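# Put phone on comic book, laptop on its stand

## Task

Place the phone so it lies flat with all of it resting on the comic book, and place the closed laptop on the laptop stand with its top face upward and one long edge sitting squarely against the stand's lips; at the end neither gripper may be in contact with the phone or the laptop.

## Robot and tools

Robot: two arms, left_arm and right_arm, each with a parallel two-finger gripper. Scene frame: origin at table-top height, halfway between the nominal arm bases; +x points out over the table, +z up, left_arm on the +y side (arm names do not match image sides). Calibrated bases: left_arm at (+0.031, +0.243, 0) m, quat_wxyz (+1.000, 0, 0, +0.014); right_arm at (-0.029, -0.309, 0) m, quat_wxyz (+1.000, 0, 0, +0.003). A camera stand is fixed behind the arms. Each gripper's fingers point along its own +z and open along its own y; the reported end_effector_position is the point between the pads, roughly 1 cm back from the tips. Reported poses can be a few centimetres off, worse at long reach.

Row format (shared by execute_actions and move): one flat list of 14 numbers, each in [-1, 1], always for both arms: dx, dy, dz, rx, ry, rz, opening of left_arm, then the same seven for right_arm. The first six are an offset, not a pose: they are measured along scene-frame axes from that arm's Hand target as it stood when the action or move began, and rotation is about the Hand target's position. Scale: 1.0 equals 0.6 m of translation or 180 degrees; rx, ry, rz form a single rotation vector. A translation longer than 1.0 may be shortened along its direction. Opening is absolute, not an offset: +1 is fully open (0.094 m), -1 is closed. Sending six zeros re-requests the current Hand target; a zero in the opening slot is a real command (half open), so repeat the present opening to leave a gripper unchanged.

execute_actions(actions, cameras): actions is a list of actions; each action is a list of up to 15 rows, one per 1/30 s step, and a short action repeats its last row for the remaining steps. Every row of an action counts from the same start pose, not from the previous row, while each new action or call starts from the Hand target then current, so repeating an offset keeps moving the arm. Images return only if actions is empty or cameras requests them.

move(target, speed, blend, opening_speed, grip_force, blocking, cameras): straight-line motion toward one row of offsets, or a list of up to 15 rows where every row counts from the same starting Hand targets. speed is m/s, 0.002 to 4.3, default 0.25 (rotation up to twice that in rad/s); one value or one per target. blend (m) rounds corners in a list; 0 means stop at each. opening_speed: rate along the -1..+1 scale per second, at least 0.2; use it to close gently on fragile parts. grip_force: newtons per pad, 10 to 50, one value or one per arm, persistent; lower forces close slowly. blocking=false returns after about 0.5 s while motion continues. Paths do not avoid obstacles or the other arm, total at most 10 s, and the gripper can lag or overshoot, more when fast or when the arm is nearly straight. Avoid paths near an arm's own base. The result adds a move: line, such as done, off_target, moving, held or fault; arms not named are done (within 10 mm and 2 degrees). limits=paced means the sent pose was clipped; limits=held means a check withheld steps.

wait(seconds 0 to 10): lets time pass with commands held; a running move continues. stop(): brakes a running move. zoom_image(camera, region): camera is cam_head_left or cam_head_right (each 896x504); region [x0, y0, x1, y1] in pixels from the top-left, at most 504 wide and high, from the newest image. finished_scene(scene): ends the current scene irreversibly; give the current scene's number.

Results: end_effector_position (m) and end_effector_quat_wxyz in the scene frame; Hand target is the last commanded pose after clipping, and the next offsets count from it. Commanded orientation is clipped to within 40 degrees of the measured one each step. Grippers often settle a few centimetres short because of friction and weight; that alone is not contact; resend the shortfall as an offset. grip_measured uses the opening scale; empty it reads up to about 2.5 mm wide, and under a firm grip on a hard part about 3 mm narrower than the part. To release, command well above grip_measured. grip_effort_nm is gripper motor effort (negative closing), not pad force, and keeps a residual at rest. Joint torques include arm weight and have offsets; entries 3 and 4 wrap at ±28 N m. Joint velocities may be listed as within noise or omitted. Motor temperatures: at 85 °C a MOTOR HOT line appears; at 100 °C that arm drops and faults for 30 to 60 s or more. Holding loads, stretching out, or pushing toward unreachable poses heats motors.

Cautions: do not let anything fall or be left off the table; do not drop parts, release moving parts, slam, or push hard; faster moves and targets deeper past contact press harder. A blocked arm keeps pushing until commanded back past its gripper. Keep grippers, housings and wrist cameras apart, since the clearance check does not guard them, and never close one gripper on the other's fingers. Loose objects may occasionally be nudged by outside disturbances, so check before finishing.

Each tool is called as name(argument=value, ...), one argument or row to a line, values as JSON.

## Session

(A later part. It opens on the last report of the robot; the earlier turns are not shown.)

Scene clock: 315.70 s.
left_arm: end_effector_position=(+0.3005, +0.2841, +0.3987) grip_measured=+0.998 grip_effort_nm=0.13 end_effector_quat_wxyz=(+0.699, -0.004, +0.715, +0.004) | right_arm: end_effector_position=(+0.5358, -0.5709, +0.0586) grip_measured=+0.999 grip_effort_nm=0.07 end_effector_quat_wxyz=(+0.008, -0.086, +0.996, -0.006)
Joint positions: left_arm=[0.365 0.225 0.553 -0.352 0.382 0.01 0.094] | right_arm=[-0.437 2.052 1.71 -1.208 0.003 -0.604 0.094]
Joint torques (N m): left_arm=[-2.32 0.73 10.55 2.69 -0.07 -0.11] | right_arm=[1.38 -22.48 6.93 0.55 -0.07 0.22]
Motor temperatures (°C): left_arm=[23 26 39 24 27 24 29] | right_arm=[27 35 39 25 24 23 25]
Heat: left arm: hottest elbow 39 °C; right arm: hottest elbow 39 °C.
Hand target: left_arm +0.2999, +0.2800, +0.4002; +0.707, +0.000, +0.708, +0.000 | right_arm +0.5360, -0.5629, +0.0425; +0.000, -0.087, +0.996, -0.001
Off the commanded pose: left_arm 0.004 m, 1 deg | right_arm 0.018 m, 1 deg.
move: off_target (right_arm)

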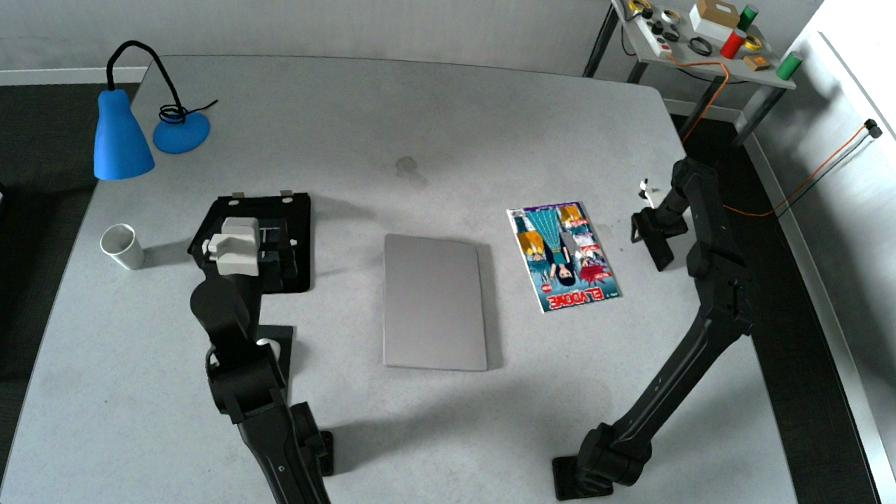

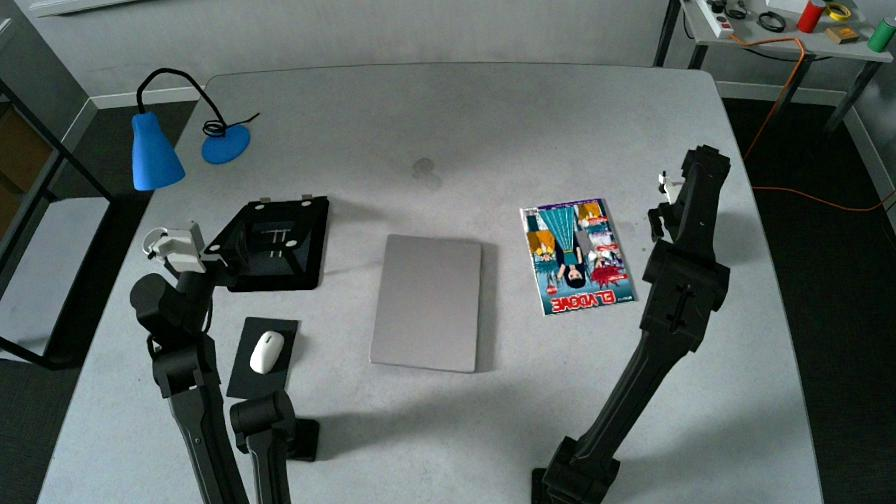

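move(
  target=[0.0, -0.3333, 0.0, 0, 0, 0, 1.0, 0, 0, 0, 0, 0, 0, 1.0],
  speed=0.6,
  cameras=["cam_head_left", "cam_head_right"],
)

zoom_image(
  camera="cam_head_left",
  region=[250, 150, 430, 330],
)

zoom_image(
  camera="cam_head_right",
  region=[220, 150, 400, 330],
)

Scene clock: 322.57 s.
left_arm: end_effector_position=(+0.3004, +0.0844, +0.3809) grip_measured=+0.998 grip_effort_nm=0.12 end_effector_quat_wxyz=(+0.698, +0.009, +0.716, +0.015) | right_arm: end_effector_position=(+0.5358, -0.5709, +0.0586) grip_measured=+0.999 grip_effort_nm=0.07 end_effector_quat_wxyz=(+0.008, -0.086, +0.996, -0.006)
Joint positions: left_arm=[-1.057 0.534 0.553 -0.07 -1.037 -0.009 0.094] | right_arm=[-0.437 2.052 1.71 -1.208 0.003 -0.604 0.094]
Joint torques (N m): left_arm=[-2.08 -0.32 14.69 2.21 -0.19 0.03] | right_arm=[1.32 -22.42 6.93 0.55 -0.08 0.23]
Heat: left arm: hottest elbow 38 °C; right arm: hottest elbow 38 °C.
Hand target: left_arm +0.2999, +0.0800, +0.4002; +0.707, +0.000, +0.708, +0.000 | right_arm +0.5360, -0.5629, +0.0425; +0.000, -0.087, +0.996, -0.001
Off the commanded pose: left_arm 0.020 m, 2 deg | right_arm 0.018 m, 1 deg.
move: off_target (left_arm, right_arm)

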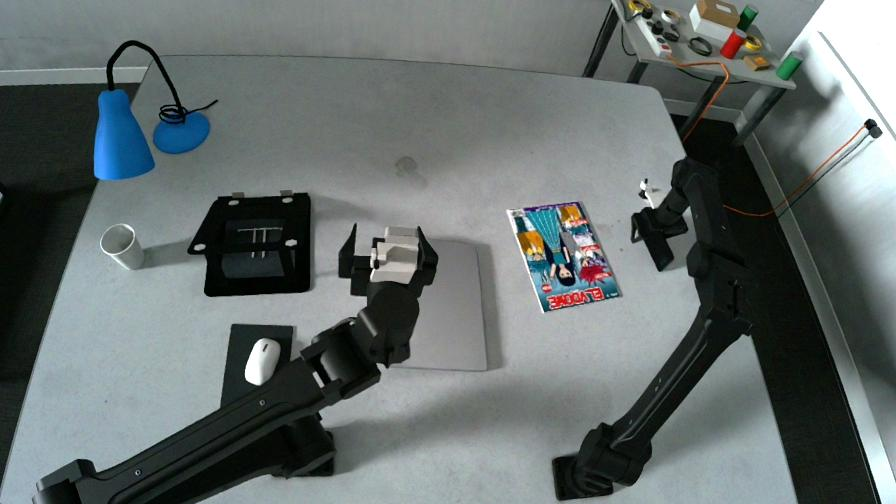

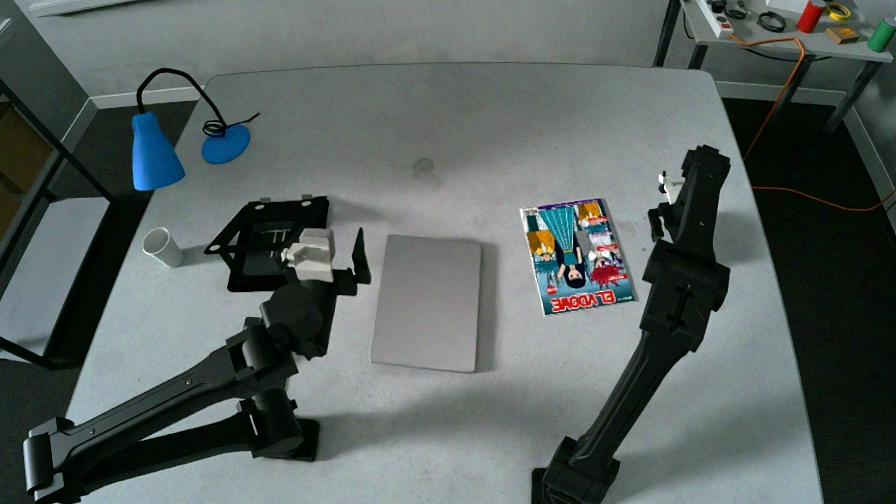

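Scaled by 2.800.

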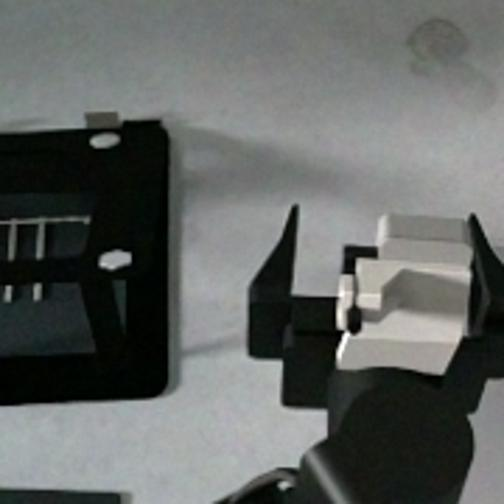

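Scaled by 2.800.

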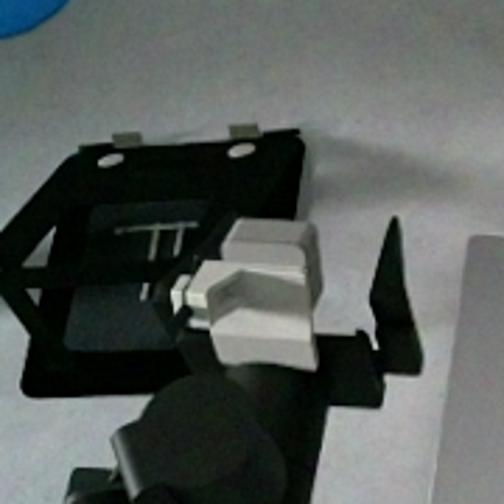

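move(
  target=[0.0, 0.0, 0.0, -0.5, 0, 0, 1.0, 0, 0, 0, 0, 0, 0, 1.0],
  speed=0.8,
  cameras=["cam_head_left", "cam_head_right"],
)

zoom_image(
  camera="cam_head_left",
  region=[300, 180, 460, 330],
)

zoom_image(
  camera="cam_head_right",
  region=[250, 180, 410, 330],
)

Scene clock: 341.17 s.
left_arm: end_effector_position=(+0.3018, +0.0810, +0.3762) grip_measured=+0.998 grip_effort_nm=0.11 end_effector_quat_wxyz=(+0.508, -0.496, +0.514, -0.481) | right_arm: end_effector_position=(+0.5358, -0.5709, +0.0586) grip_measured=+0.999 grip_effort_nm=0.07 end_effector_quat_wxyz=(+0.008, -0.086, +0.996, -0.006)
Joint positions: left_arm=[-1.06 0.548 0.54 -0.033 -1.04 -1.561 0.094] | right_arm=[-0.437 2.052 1.71 -1.208 0.003 -0.604 0.094]
Joint torques (N m): left_arm=[-1.49 -2.2 15.69 1.35 0.07 0] | right_arm=[1.26 -22.48 6.93 0.55 -0.07 0.22]
Heat: left arm: hottest elbow 38 °C; right arm: hottest elbow 37 °C.
Hand target: left_arm +0.2999, +0.0800, +0.4002; +0.500, -0.500, +0.501, -0.500 | right_arm +0.5360, -0.5629, +0.0425; +0.000, -0.087, +0.996, -0.001
Off the commanded pose: left_arm 0.024 m, 3 deg | right_arm 0.018 m, 1 deg.
move: off_target (left_arm, right_arm)

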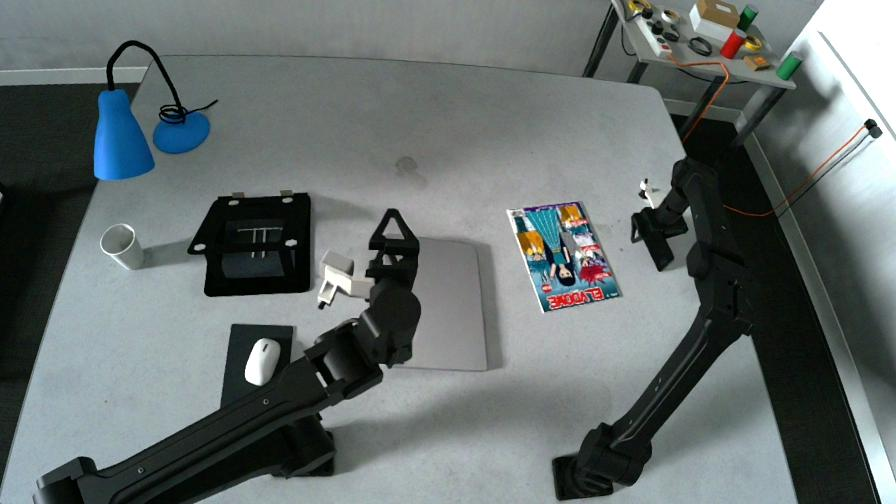

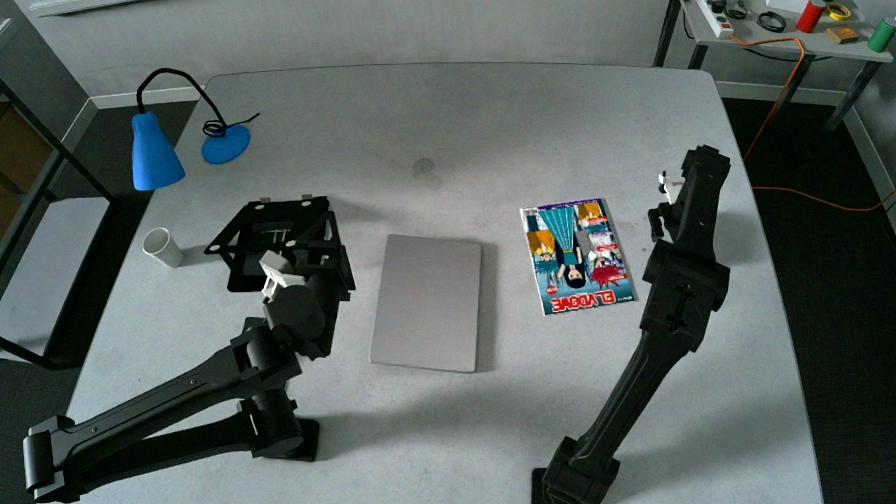

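Scaled by 3.150.

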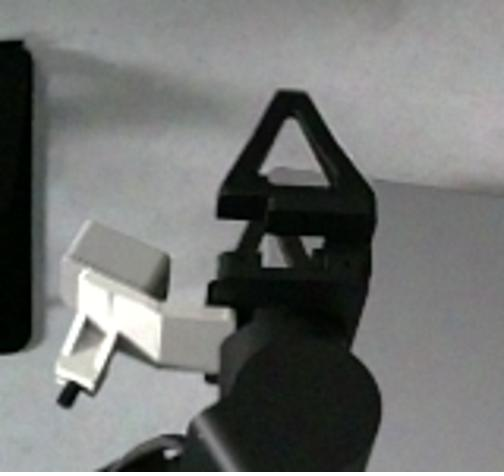

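Scaled by 3.150.

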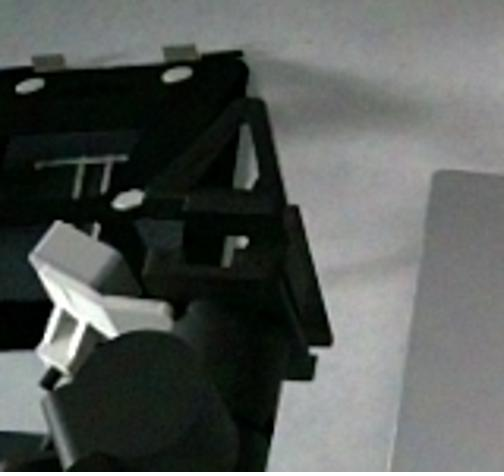

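move(
  target=[-0.3333, 0.6667, -0.1667, 0, 0, 0, -1.0, 0.0057, -0.0327, -0.005, 0, 0, 0, 1.0],
  speed=[0.4],
  cameras=["cam_head_left"],
)

zoom_image(
  camera="cam_head_left",
  region=[620, 190, 700, 280],
)

Scene clock: 362.33 s.
left_arm: end_effector_position=(+0.0992, +0.4791, +0.2905) grip_measured=-0.981 grip_effort_nm=-1.00 end_effector_quat_wxyz=(+0.604, -0.619, +0.346, -0.365) | right_arm: end_effector_position=(+0.5336, -0.5722, +0.0477) grip_measured=+0.999 grip_effort_nm=0.07 end_effector_quat_wxyz=(+0.000, -0.090, +0.996, -0.002)
Joint positions: left_arm=[2.048 0.518 0.375 -0.29 1.559 -1.171 0.001] | right_arm=[-0.441 2.071 1.71 -1.208 0.003 -0.615 0.094]
Joint torques (N m): left_arm=[-2.26 0.38 13.53 1.61 0.37 0.14] | right_arm=[-0.21 -21.48 10.06 0.08 -0.07 0.09]
Heat: left arm: hottest elbow 39 °C; right arm: hottest elbow 37 °C.
Hand target: left_arm +0.0999, +0.4800, +0.3000; +0.500, -0.500, +0.500, -0.500 | right_arm +0.5394, -0.5824, +0.0396; +0.000, -0.088, +0.996, -0.001
Off the commanded pose: left_arm 0.010 m, 30 deg | right_arm 0.014 m, 0 deg.
joint sent to its limit (left arm) — joint 5 (wrist yaw), upper limit. The joint targets are off in orientation, not in position.
move: off_target (left_arm, right_arm); limits=paced
Images, in order (width x height): cam_head_left 896x504.

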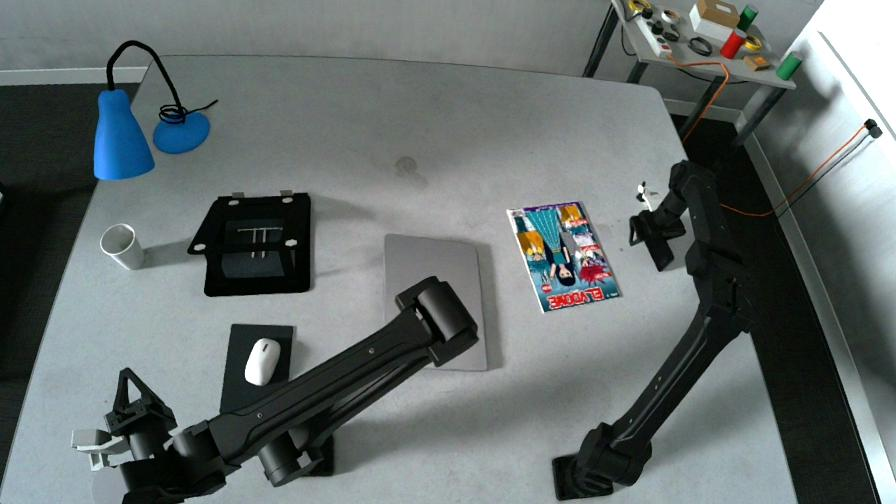

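Scaled by 5.600.

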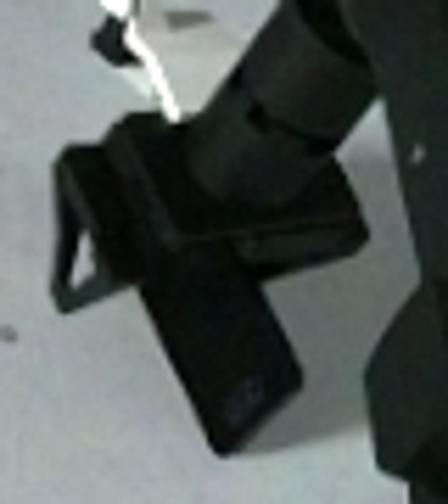

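move(
  target=[0, 0, 0, 0, 0, 0, -1.0, 0.004, -0.0297, 0.007, 0, 0, 0, 1.0],
  speed=[0.2],
  cameras=["cam_head_left"],
)

zoom_image(
  camera="cam_head_left",
  region=[620, 190, 700, 280],
)

Scene clock: 367.17 s.
left_arm: end_effector_position=(+0.0992, +0.4791, +0.2905) grip_measured=-0.981 grip_effort_nm=-1.00 end_effector_quat_wxyz=(+0.604, -0.618, +0.347, -0.365) | right_arm: end_effector_position=(+0.5283, -0.5881, +0.0426) grip_measured=+0.999 grip_effort_nm=0.07 end_effector_quat_wxyz=(-0.007, -0.088, +0.996, +0.002)
Joint positions: left_arm=[2.048 0.518 0.375 -0.29 1.559 -1.17 0.001] | right_arm=[-0.468 2.091 1.731 -1.225 0.003 -0.638 0.094]
Joint torques (N m): left_arm=[-2.14 0.32 13.38 1.61 0.34 0.14] | right_arm=[-0.03 -21.95 12 -0.12 -0.07 0.08]
Heat: left arm: hottest elbow 39 °C; right arm: hottest elbow 37 °C.
Hand target: left_arm +0.1014, +0.4807, +0.2999; +0.606, -0.609, +0.361, -0.361 (not the last commanded pose) | right_arm +0.5420, -0.6004, +0.0440; +0.000, -0.088, +0.996, -0.001
Off the commanded pose: left_arm 0.010 m, 30 deg | right_arm 0.018 m, 1 deg.
joint sent to its limit (left arm) — joint 5 (wrist yaw), upper limit.
move: off_target (left_arm, right_arm)
Images, in order (width x height): cam_head_left 896x504.

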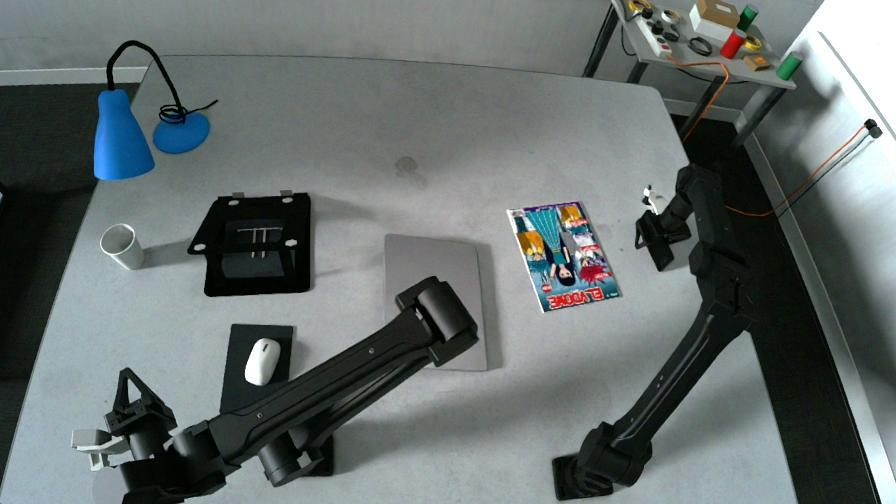

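Scaled by 5.600.

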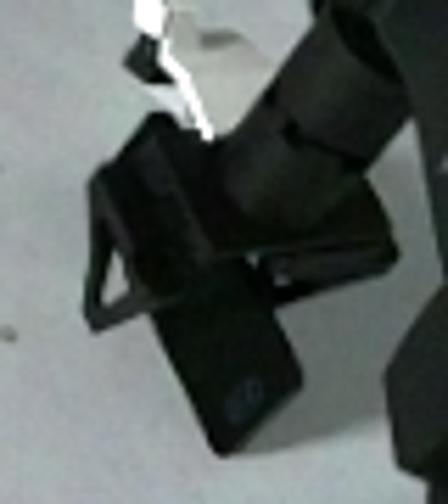

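move(
  target=[0, 0, 0, 0, 0, 0, -1.0, 0.0, -0.005, 0.03, 0, 0, 0, 1.0],
  speed=[0.1],
  cameras=[],
)

Scene clock: 374.80 s.
left_arm: end_effector_position=(+0.0992, +0.4791, +0.2905) grip_measured=-0.981 grip_effort_nm=-1.00 end_effector_quat_wxyz=(+0.604, -0.618, +0.347, -0.365) | right_arm: end_effector_position=(+0.5279, -0.5898, +0.0529) grip_measured=+0.999 grip_effort_nm=0.07 end_effector_quat_wxyz=(-0.013, -0.089, +0.996, +0.006)
Joint positions: left_arm=[2.048 0.518 0.375 -0.29 1.559 -1.17 0.001] | right_arm=[-0.47 2.091 1.76 -1.267 0.003 -0.642 0.094]
Joint torques (N m): left_arm=[-2.73 0.32 13.48 1.66 0.35 0.09] | right_arm=[-0.09 -22.95 12.03 -0.24 -0.07 0.07]
Heat: left arm: hottest elbow 39 °C; right arm: hottest elbow 39 °C.
Hand target: left_arm +0.1014, +0.4807, +0.2999; +0.606, -0.609, +0.361, -0.361 | right_arm +0.5418, -0.6034, +0.0619; +0.000, -0.088, +0.996, -0.001
Off the commanded pose: left_arm 0.010 m, 2 deg | right_arm 0.022 m, 2 deg.
joint sent to its limit (left arm) — joint 5 (wrist yaw), upper limit. The joint targets still meet the commanded pose.
move: off_target (right_arm)
No camera images: "cameras" was empty.

move(
  target=[0, 0, 0, 0, 0, 0, -1.0, 0.0, 0.0, 0.0, 0, 0, 0, -1.0],
  speed=[0.1],
  grip_force=[50, 30],
  cameras=["cam_head_left"],
)

zoom_image(
  camera="cam_head_left",
  region=[620, 190, 700, 280],
)

Scene clock: 383.57 s.
left_arm: end_effector_position=(+0.0992, +0.4791, +0.2905) grip_measured=-0.981 grip_effort_nm=-1.00 end_effector_quat_wxyz=(+0.604, -0.618, +0.347, -0.365) | right_arm: end_effector_position=(+0.5279, -0.5897, +0.0529) grip_measured=-0.826 grip_effort_nm=-0.62 end_effector_quat_wxyz=(-0.013, -0.089, +0.996, +0.006)
Joint positions: left_arm=[2.048 0.518 0.375 -0.29 1.559 -1.17 0.001] | right_arm=[-0.47 2.091 1.76 -1.267 0.003 -0.644 0.008]
Joint torques (N m): left_arm=[-2.49 -0.38 13.44 1.65 0.41 0.13] | right_arm=[-0.15 -22.83 12.04 -0.25 -0.06 0.09]
Heat: left arm: hottest elbow 39 °C; right arm: hottest elbow 41 °C.
Hand target: left_arm +0.1014, +0.4807, +0.2999; +0.606, -0.609, +0.361, -0.361 | right_arm +0.5419, -0.6034, +0.0619; +0.000, -0.088, +0.996, -0.001
Off the commanded pose: left_arm 0.010 m, 2 deg | right_arm 0.021 m, 2 deg.
joint sent to its limit (left arm) — joint 5 (wrist yaw), upper limit. The joint targets still meet the commanded pose.
grip_force (N): 50, 30
move: off_target (right_arm)
Images, in order (width x height): cam_head_left 896x504.

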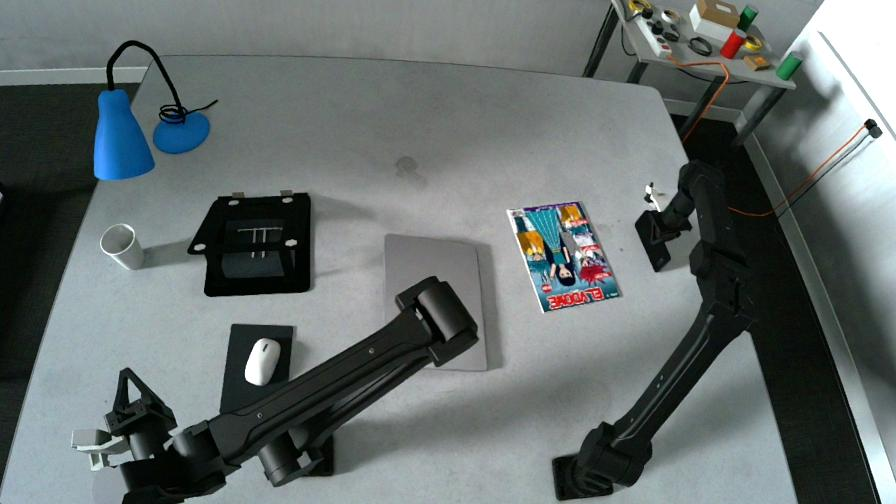

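Scaled by 5.600.

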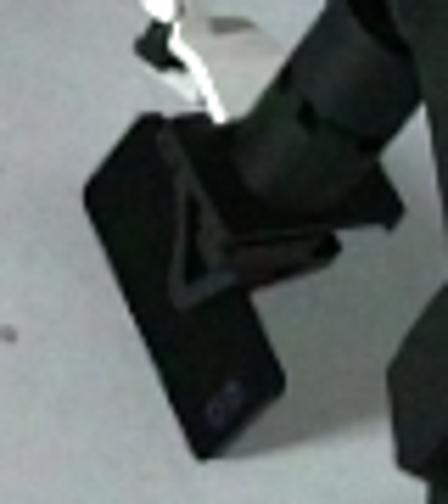

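move(
  target=[
    [0, 0, 0, 0, 0, 0, -1.0, 0.0, 0.0, 0.1635, 0, 0, 0, -1.0],
    [-0.0855, 0.0988, 0, 0.296, 0.497, -0.4996, -1.0, -0.0498, 0.407, 0.1468, -0.246, -0.0434, 0, -1.0],
    [-0.0855, 0.0988, 0, 0.296, 0.497, -0.4996, -1.0, -0.0498, 0.407, 0.0635, -0.328, -0.058, 0, -1.0],
  ],
  speed=[0.2, 0.3, 0.15],
  blend=[0.03, 0.03, 0],
  cameras=["cam_head_left", "cam_head_right"],
)

zoom_image(
  camera="cam_head_left",
  region=[480, 160, 660, 330],
)

zoom_image(
  camera="cam_head_right",
  region=[480, 160, 660, 330],
)

Scene clock: 428.00 s.
left_arm: end_effector_position=(+0.0576, +0.5347, +0.2888) grip_measured=-0.981 grip_effort_nm=-1.00 end_effector_quat_wxyz=(+0.619, -0.037, +0.706, +0.342) | right_arm: end_effector_position=(+0.5108, -0.3644, +0.1050) grip_measured=-0.827 grip_effort_nm=-0.67 end_effector_quat_wxyz=(+0.040, -0.074, +0.865, -0.495)
Joint positions: left_arm=[2.087 0.83 0.375 0.468 1.559 0.438 0.001] | right_arm=[0.174 1.88 1.318 -1.033 1.039 0.022 0.008]
Joint torques (N m): left_arm=[-0.56 -3.02 13.37 0.73 0.09 0.08] | right_arm=[1.32 -19.19 6.75 0.46 0.86 0.3]
Motor temperatures (°C): left_arm=[23 25 39 24 27 24 29] | right_arm=[27 41 44 25 24 23 26]
Heat: left arm: hottest elbow 39 °C; right arm: hottest elbow 44 °C.
Hand target: left_arm +0.0501, +0.5400, +0.2999; +0.372, -0.025, +0.906, +0.203 | right_arm +0.5120, -0.3592, +0.1000; +0.043, -0.076, +0.863, -0.498
Off the commanded pose: left_arm 0.014 m, 90 deg; orientation clipped | right_arm 0.007 m, 1 deg.
joint sent to its limit (left arm) — joint 5 (wrist yaw), upper limit. The joint targets are off in orientation, not in position.
grip_force (N): 50, 30
move: off_target (left_arm); limits=paced

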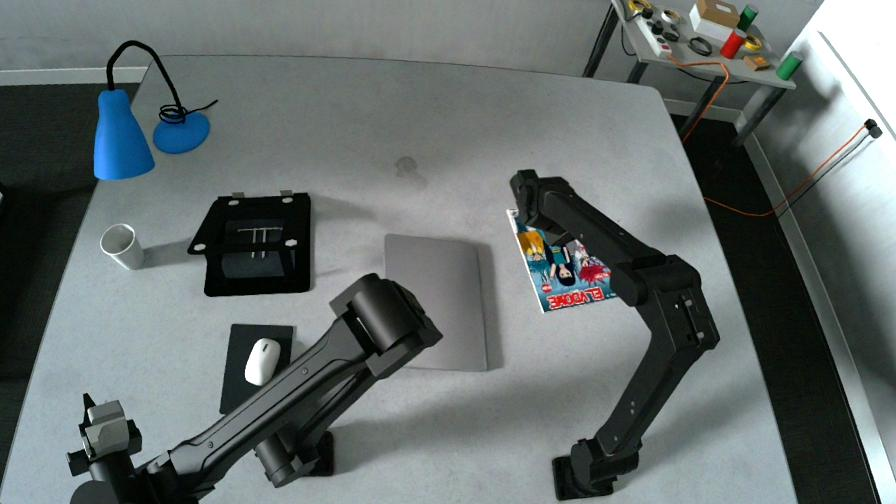

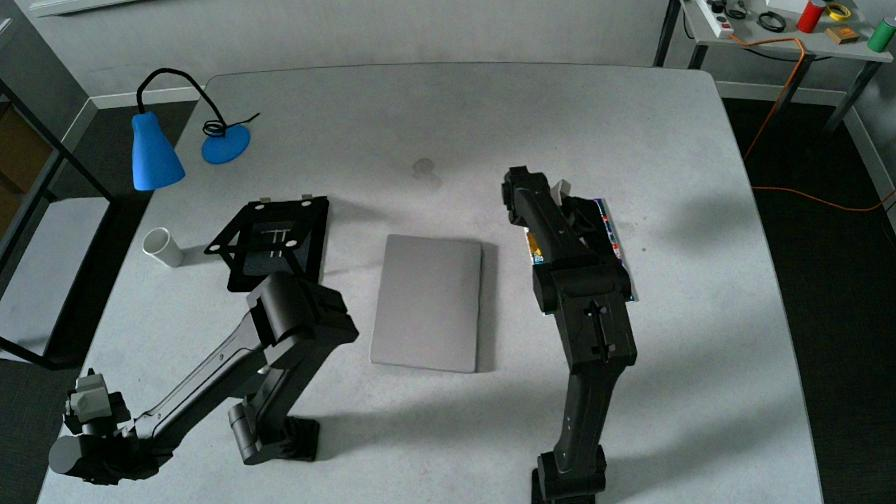

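Scaled by 2.800.

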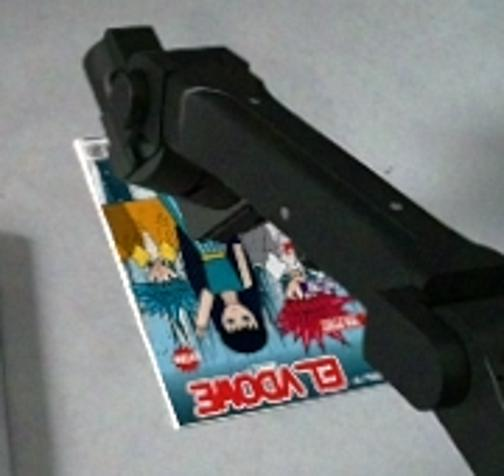

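Scaled by 2.800.

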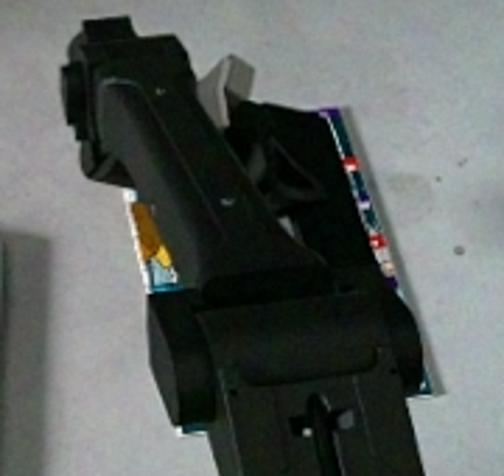

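move(
  target=[0, 0, 0, 0, 0, 0, -1.0, -0.02, 0, -0.095, 0, 0, 0, -1.0],
  speed=[0.1],
  cameras=["cam_head_left", "cam_head_right"],
)

zoom_image(
  camera="cam_head_right",
  region=[490, 160, 660, 330],
)

zoom_image(
  camera="cam_head_left",
  region=[480, 160, 660, 330],
)

Scene clock: 441.00 s.
left_arm: end_effector_position=(+0.0576, +0.5347, +0.2874) grip_measured=-0.981 grip_effort_nm=-1.00 end_effector_quat_wxyz=(+0.619, -0.038, +0.706, +0.341) | right_arm: end_effector_position=(+0.4995, -0.3651, +0.0476) grip_measured=-0.827 grip_effort_nm=-0.67 end_effector_quat_wxyz=(+0.039, -0.073, +0.865, -0.495)
Joint positions: left_arm=[2.087 0.83 0.375 0.45 1.559 0.455 0.001] | right_arm=[0.177 1.947 1.241 -0.897 1.039 0.032 0.008]
Joint torques (N m): left_arm=[-0.21 -3.66 13.35 0.98 0.11 0.1] | right_arm=[1.44 -19.66 5.86 0.44 0.84 0.29]
Heat: left arm: hottest elbow 39 °C; right arm: hottest elbow 41 °C.
Hand target: left_arm +0.0501, +0.5400, +0.2999; +0.372, -0.024, +0.906, +0.203 | right_arm +0.4999, -0.3592, +0.0430; +0.043, -0.076, +0.863, -0.498
Off the commanded pose: left_arm 0.016 m, 40 deg | right_arm 0.007 m, 1 deg.
joint sent to its limit (left arm) — joint 5 (wrist yaw), upper limit. The joint targets are off in orientation, not in position.
grip_force (N): 50, 30
move: off_target (left_arm)

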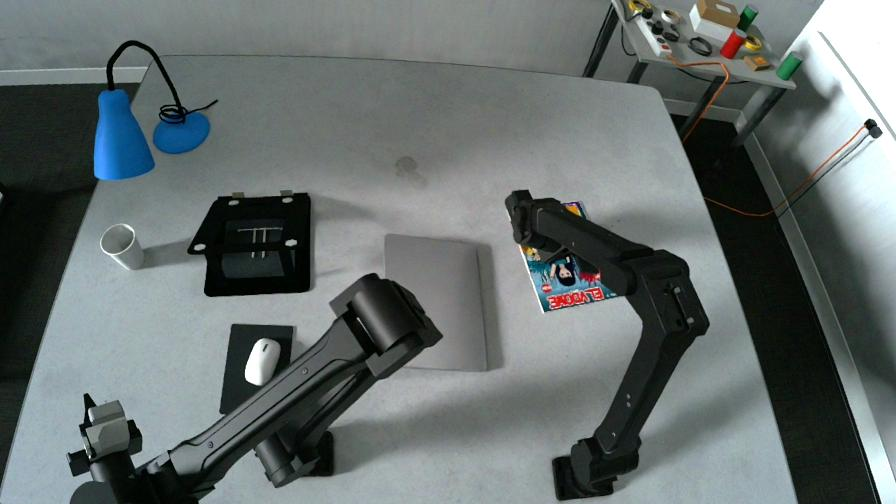

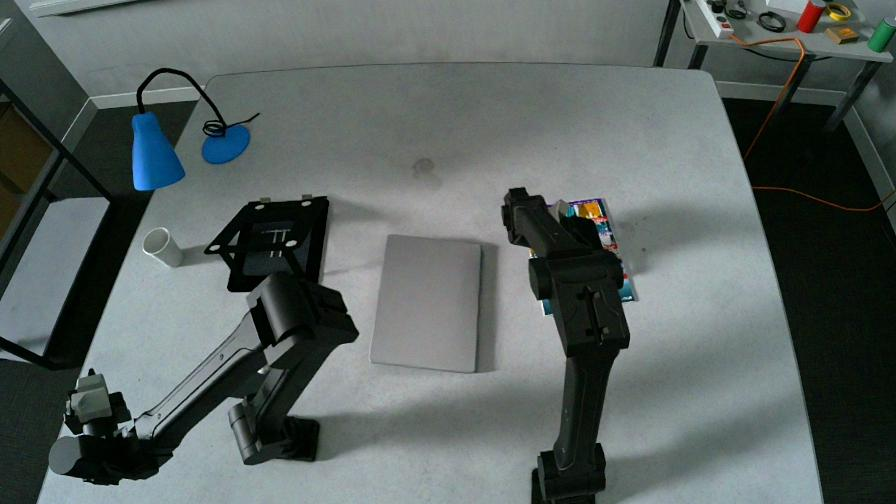

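Scaled by 2.965.

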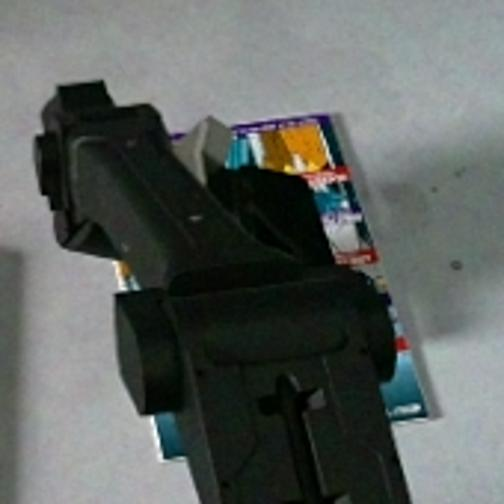

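Scaled by 2.800.

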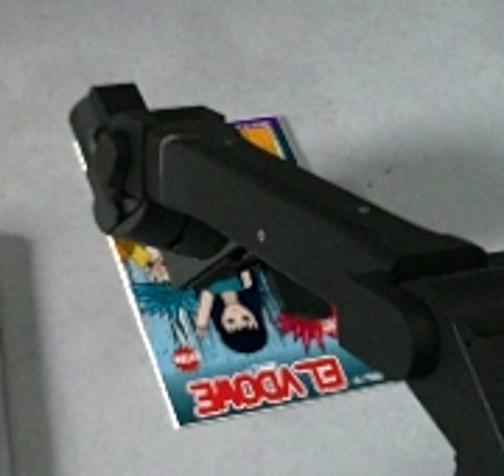

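move(
  target=[0, 0, 0, 0, 0, 0, -1.0, 0, 0, -0.02, 0, 0, 0, -1.0],
  speed=[0.05],
  cameras=[],
)

Scene clock: 449.23 s.
left_arm: end_effector_position=(+0.0577, +0.5347, +0.2862) grip_measured=-0.981 grip_effort_nm=-1.00 end_effector_quat_wxyz=(+0.620, -0.039, +0.706, +0.340) | right_arm: end_effector_position=(+0.5026, -0.3645, +0.0404) grip_measured=-0.827 grip_effort_nm=-0.67 end_effector_quat_wxyz=(+0.044, -0.070, +0.865, -0.494)
Joint positions: left_arm=[2.087 0.83 0.375 0.434 1.559 0.468 0.001] | right_arm=[0.177 1.962 1.241 -0.87 1.039 0.032 0.008]
Joint torques (N m): left_arm=[0.15 -3.08 13.7 0.9 0.15 0.05] | right_arm=[1.49 -18.96 5.49 0.47 0.85 0.29]
Heat: left arm: hottest elbow 39 °C; right arm: hottest elbow 40 °C.
Hand target: left_arm +0.0501, +0.5400, +0.3000; +0.372, -0.024, +0.906, +0.203 | right_arm +0.5000, -0.3592, +0.0310; +0.044, -0.076, +0.863, -0.498
Off the commanded pose: left_arm 0.017 m, 40 deg | right_arm 0.011 m, 1 deg.
joint sent to its limit (left arm) — joint 5 (wrist yaw), upper limit. The joint targets are off in orientation, not in position.
grip_force (N): 50, 30
move: off_target (left_arm, right_arm)
No camera images: "cameras" was empty.

move(
  target=[0, 0, 0, 0, 0, 0, -1.0, 0, 0, -0.02, 0, 0, 0, -1.0],
  speed=[0.05],
  cameras=["cam_head_right"],
)

zoom_image(
  camera="cam_head_right",
  region=[520, 160, 660, 310],
)

Scene clock: 452.60 s.
left_arm: end_effector_position=(+0.0577, +0.5346, +0.2853) grip_measured=-0.981 grip_effort_nm=-1.00 end_effector_quat_wxyz=(+0.620, -0.040, +0.706, +0.339) | right_arm: end_effector_position=(+0.5024, -0.3648, +0.0329) grip_measured=-0.827 grip_effort_nm=-0.67 end_effector_quat_wxyz=(+0.045, -0.070, +0.864, -0.497)
Joint positions: left_arm=[2.087 0.83 0.375 0.422 1.559 0.477 0.001] | right_arm=[0.177 1.976 1.235 -0.849 1.046 0.032 0.008]
Joint torques (N m): left_arm=[-0.73 -3.31 13.87 0.85 0.11 0.07] | right_arm=[1.32 -18.43 5.41 0.64 0.63 0.3]
Motor temperatures (°C): left_arm=[23 25 39 24 27 24 29] | right_arm=[27 39 39 25 25 23 26]
Heat: left arm: hottest elbow 39 °C; right arm: hottest shoulder 39 °C.
Hand target: left_arm +0.0501, +0.5400, +0.3000; +0.372, -0.024, +0.906, +0.203 | right_arm +0.5000, -0.3592, +0.0189; +0.043, -0.076, +0.863, -0.498
Off the commanded pose: left_arm 0.017 m, 40 deg | right_arm 0.015 m, 1 deg.
joint sent to its limit (left arm) — joint 5 (wrist yaw), upper limit. The joint targets are off in orientation, not in position.
grip_force (N): 50, 30
move: off_target (left_arm, right_arm)
Images, in order (width x height): cam_head_right 896x504.

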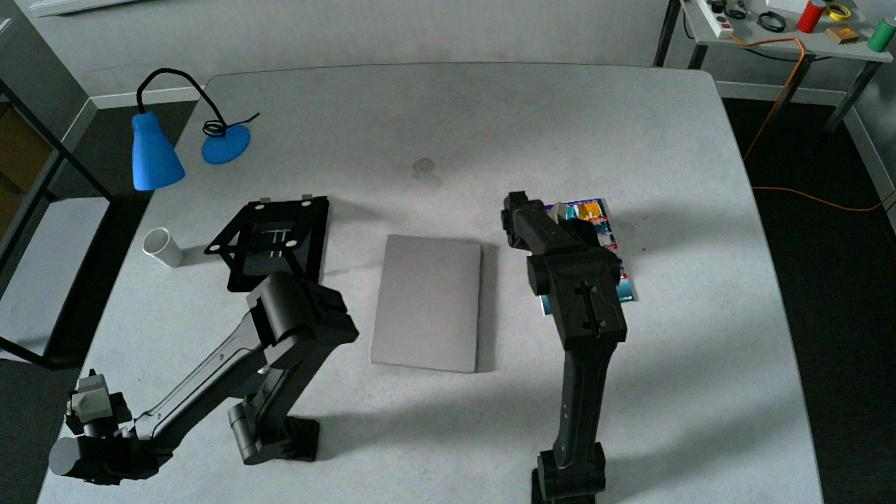

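Scaled by 3.360.

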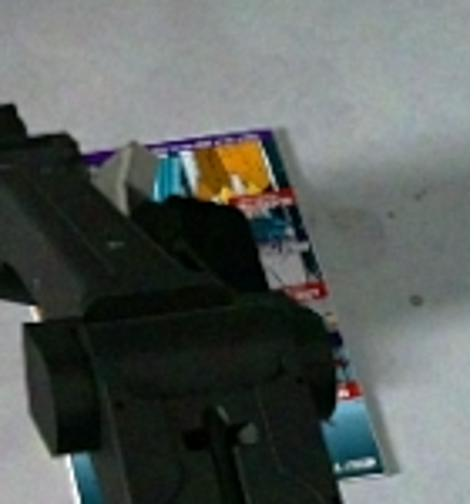

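move(
  target=[0, 0, 0, 0, 0, 0, -1.0, 0, 0, 0.0167, 0, 0, 0, 0.064],
  speed=[0.05],
  opening_speed=0.3,
  cameras=["cam_head_right"],
)

zoom_image(
  camera="cam_head_right",
  region=[520, 160, 660, 310],
)

Scene clock: 480.10 s.
left_arm: end_effector_position=(+0.0578, +0.5345, +0.2817) grip_measured=-0.981 grip_effort_nm=-1.00 end_effector_quat_wxyz=(+0.622, -0.044, +0.706, +0.335) | right_arm: end_effector_position=(+0.5024, -0.3657, +0.0344) grip_measured=+0.062 grip_effort_nm=0.09 end_effector_quat_wxyz=(+0.045, -0.070, +0.861, -0.502)
Joint positions: left_arm=[2.087 0.83 0.375 0.375 1.559 0.512 0.001] | right_arm=[0.177 1.976 1.235 -0.851 1.056 0.032 0.05]
Joint torques (N m): left_arm=[-0.44 -3.66 14.27 0.99 0.08 0.04] | right_arm=[1.38 -19.84 5.75 -0.02 0.28 0.29]
Heat: left arm: hottest elbow 40 °C; right arm: hottest shoulder 37 °C.
Hand target: left_arm +0.0501, +0.5400, +0.3000; +0.372, -0.024, +0.906, +0.203 | right_arm +0.5000, -0.3592, +0.0289; +0.043, -0.076, +0.863, -0.498
Off the commanded pose: left_arm 0.021 m, 40 deg | right_arm 0.009 m, 1 deg.
grip_force (N): 50, 30
move: off_target (left_arm)
Images, in order (width x height): cam_head_right 896x504.

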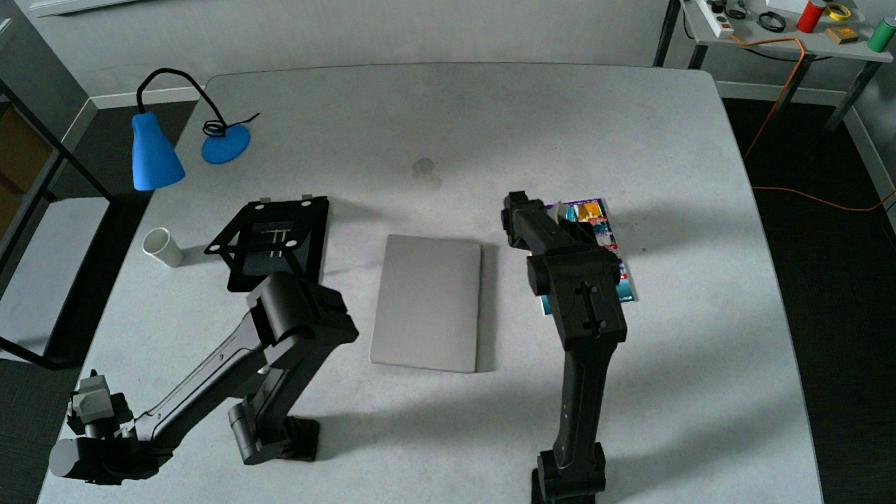

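Scaled by 3.360.

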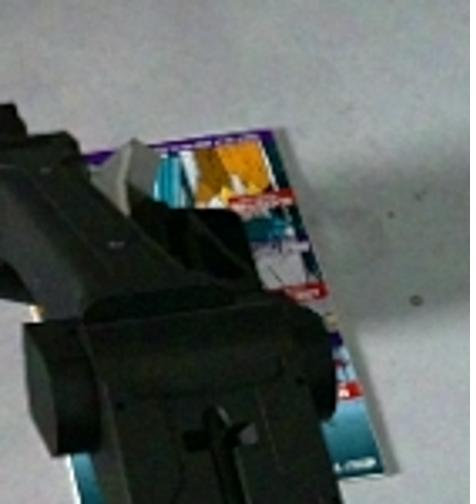

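move(
  target=[
    [0, 0, 0, 0, 0, 0, -1.0, -0.0145, 0.0833, 0.008, 0, 0, 0, 0.064],
    [0, 0, 0, 0, 0, 0, -1.0, -0.0145, 0.1333, 0.0833, 0, 0, 0, 0.064],
    [0, 0, 0, 0, 0, 0, -1.0, -0.0145, 0.1333, 0.3, 0, 0, 0, 0.064],
  ],
  speed=[0.06, 0.1, 0.25],
  blend=[0.005, 0.03, 0],
  cameras=["cam_head_left", "cam_head_right"],
)

zoom_image(
  camera="cam_head_right",
  region=[480, 160, 680, 340],
)

zoom_image(
  camera="cam_head_left",
  region=[480, 160, 680, 340],
)

Scene clock: 491.63 s.
left_arm: end_effector_position=(+0.0578, +0.5343, +0.2794) grip_measured=-0.981 grip_effort_nm=-1.00 end_effector_quat_wxyz=(+0.619, -0.053, +0.707, +0.338) | right_arm: end_effector_position=(+0.4780, -0.2892, +0.1987) grip_measured=+0.063 grip_effort_nm=0.07 end_effector_quat_wxyz=(+0.028, -0.082, +0.861, -0.502)
Joint positions: left_arm=[2.087 0.812 0.375 0.3 1.541 0.562 0.001] | right_arm=[0.333 1.806 1.465 -1.546 1.024 0.328 0.05]
Joint torques (N m): left_arm=[-0.03 -4.84 14.76 0.94 -0.03 0.1] | right_arm=[1.26 -18.32 10.96 -0.68 0.49 0.29]
Heat: left arm: hottest elbow 40 °C; right arm: hottest shoulder 37 °C.
Hand target: left_arm +0.0501, +0.5399, +0.3000; +0.372, -0.024, +0.906, +0.203 | right_arm +0.4912, -0.2793, +0.2089; +0.043, -0.076, +0.863, -0.498
Off the commanded pose: left_arm 0.023 m, 40 deg | right_arm 0.020 m, 2 deg.
grip_force (N): 50, 30
move: off_target (left_arm, right_arm); blend cut to 0.0271 m at target 2

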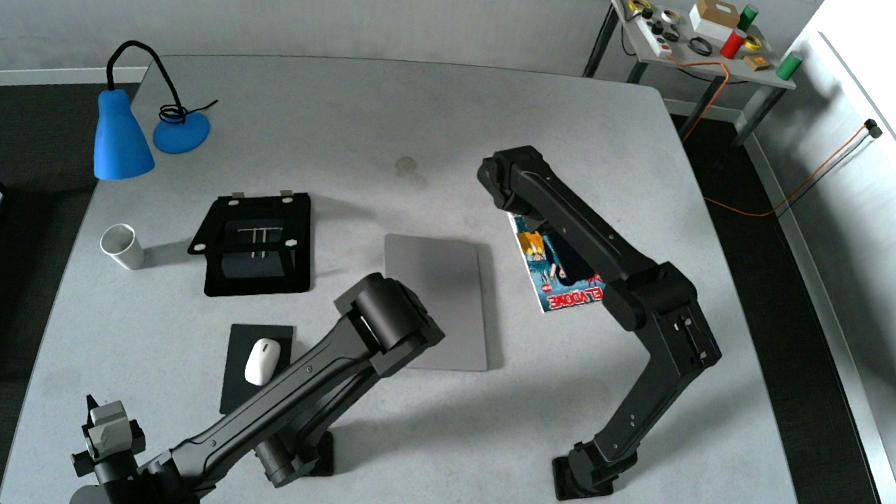

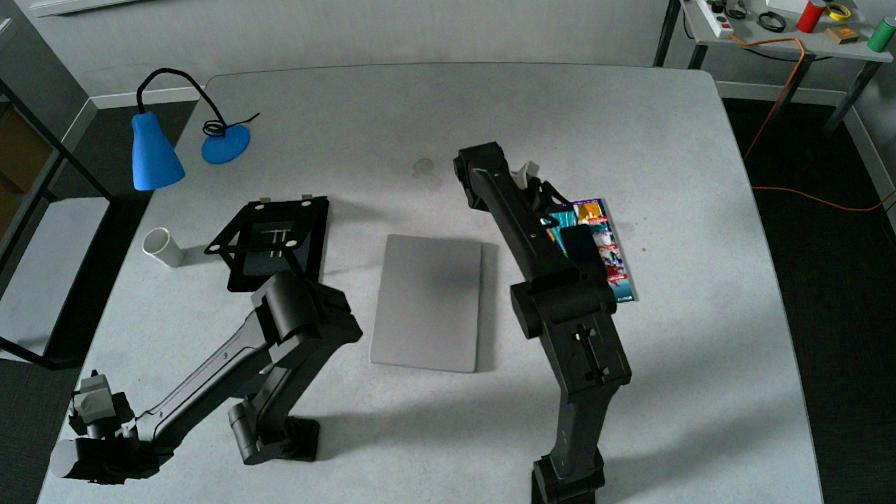

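Scaled by 2.520.

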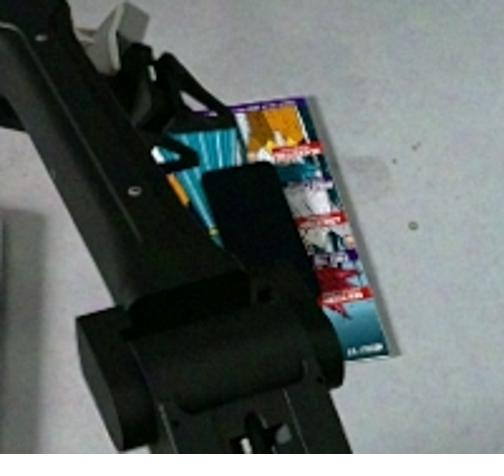

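Scaled by 2.520.

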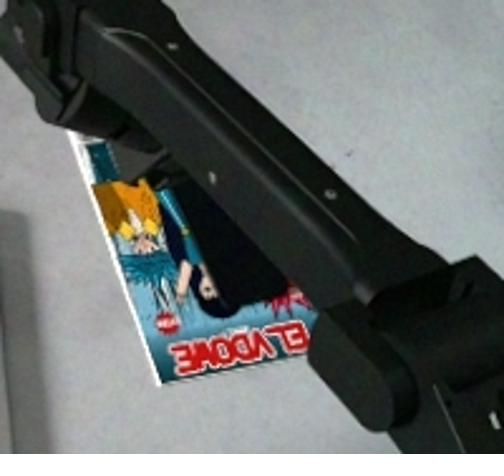

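zoom_image(
  camera="cam_head_right",
  region=[360, 330, 480, 385],
)

zoom_image(
  camera="cam_head_right",
  region=[440, 225, 500, 385],
)

Scaled by 4.200.

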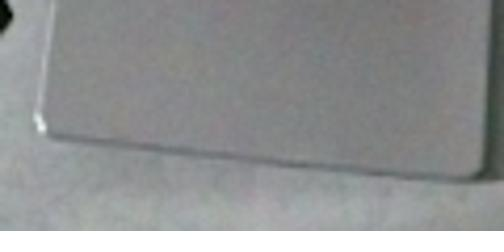

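Scaled by 3.150.

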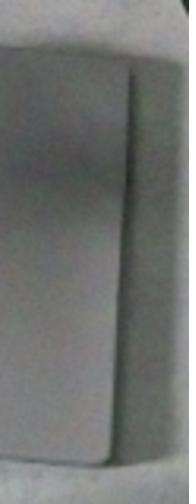

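move(
  target=[0, 0, 0, 0, 0, 0.294, -1.0, -0.3, -0.45, 0.05, 0.328, 0.058, 0, 0.064],
  speed=[0.5],
  cameras=["cam_head_left", "cam_head_right"],
)

Scene clock: 696.80 s.
left_arm: end_effector_position=(+0.0459, +0.5307, +0.2589) grip_measured=-0.981 grip_effort_nm=-0.99 end_effector_quat_wxyz=(+0.227, -0.434, +0.809, +0.325) | right_arm: end_effector_position=(+0.2974, -0.5374, +0.2233) grip_measured=+0.063 grip_effort_nm=0.06 end_effector_quat_wxyz=(-0.013, -0.086, +0.996, +0.008)
Joint positions: left_arm=[1.543 0.531 0.658 -0.886 0.086 0.549 0.001] | right_arm=[-0.613 1.405 1.289 -1.486 0.004 -0.78 0.05]
Joint torques (N m): left_arm=[-2.55 -0.85 19.02 1.16 -0.04 -0.13] | right_arm=[0.15 -11.63 12.7 -0.25 -0.1 0.06]
Heat: left arm: hottest elbow 43 °C; right arm: hottest elbow 43 °C.
Hand target: left_arm +0.0501, +0.5399, +0.3000; +0.243, -0.425, +0.800, +0.347 | right_arm +0.3113, -0.5493, +0.2390; +0.000, -0.088, +0.996, -0.001
Off the commanded pose: left_arm 0.042 m, 3 deg | right_arm 0.024 m, 2 deg.
grip_force (N): 50, 30
move: off_target (left_arm, right_arm)

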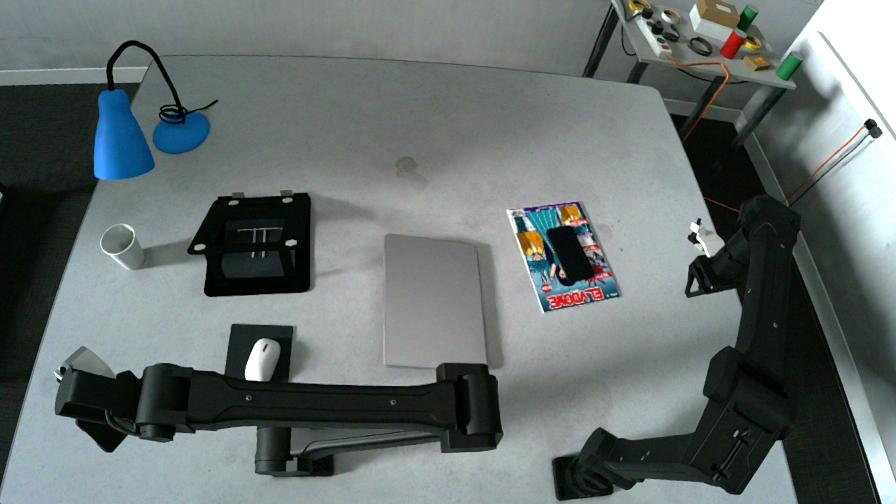

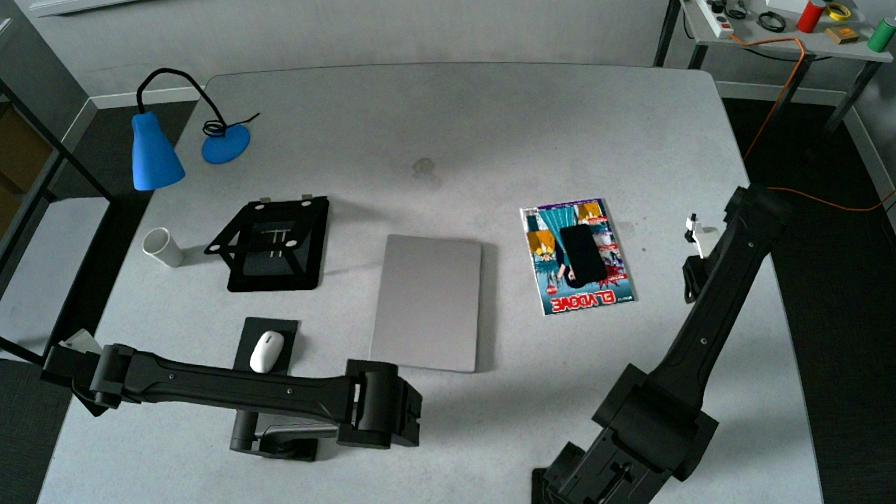

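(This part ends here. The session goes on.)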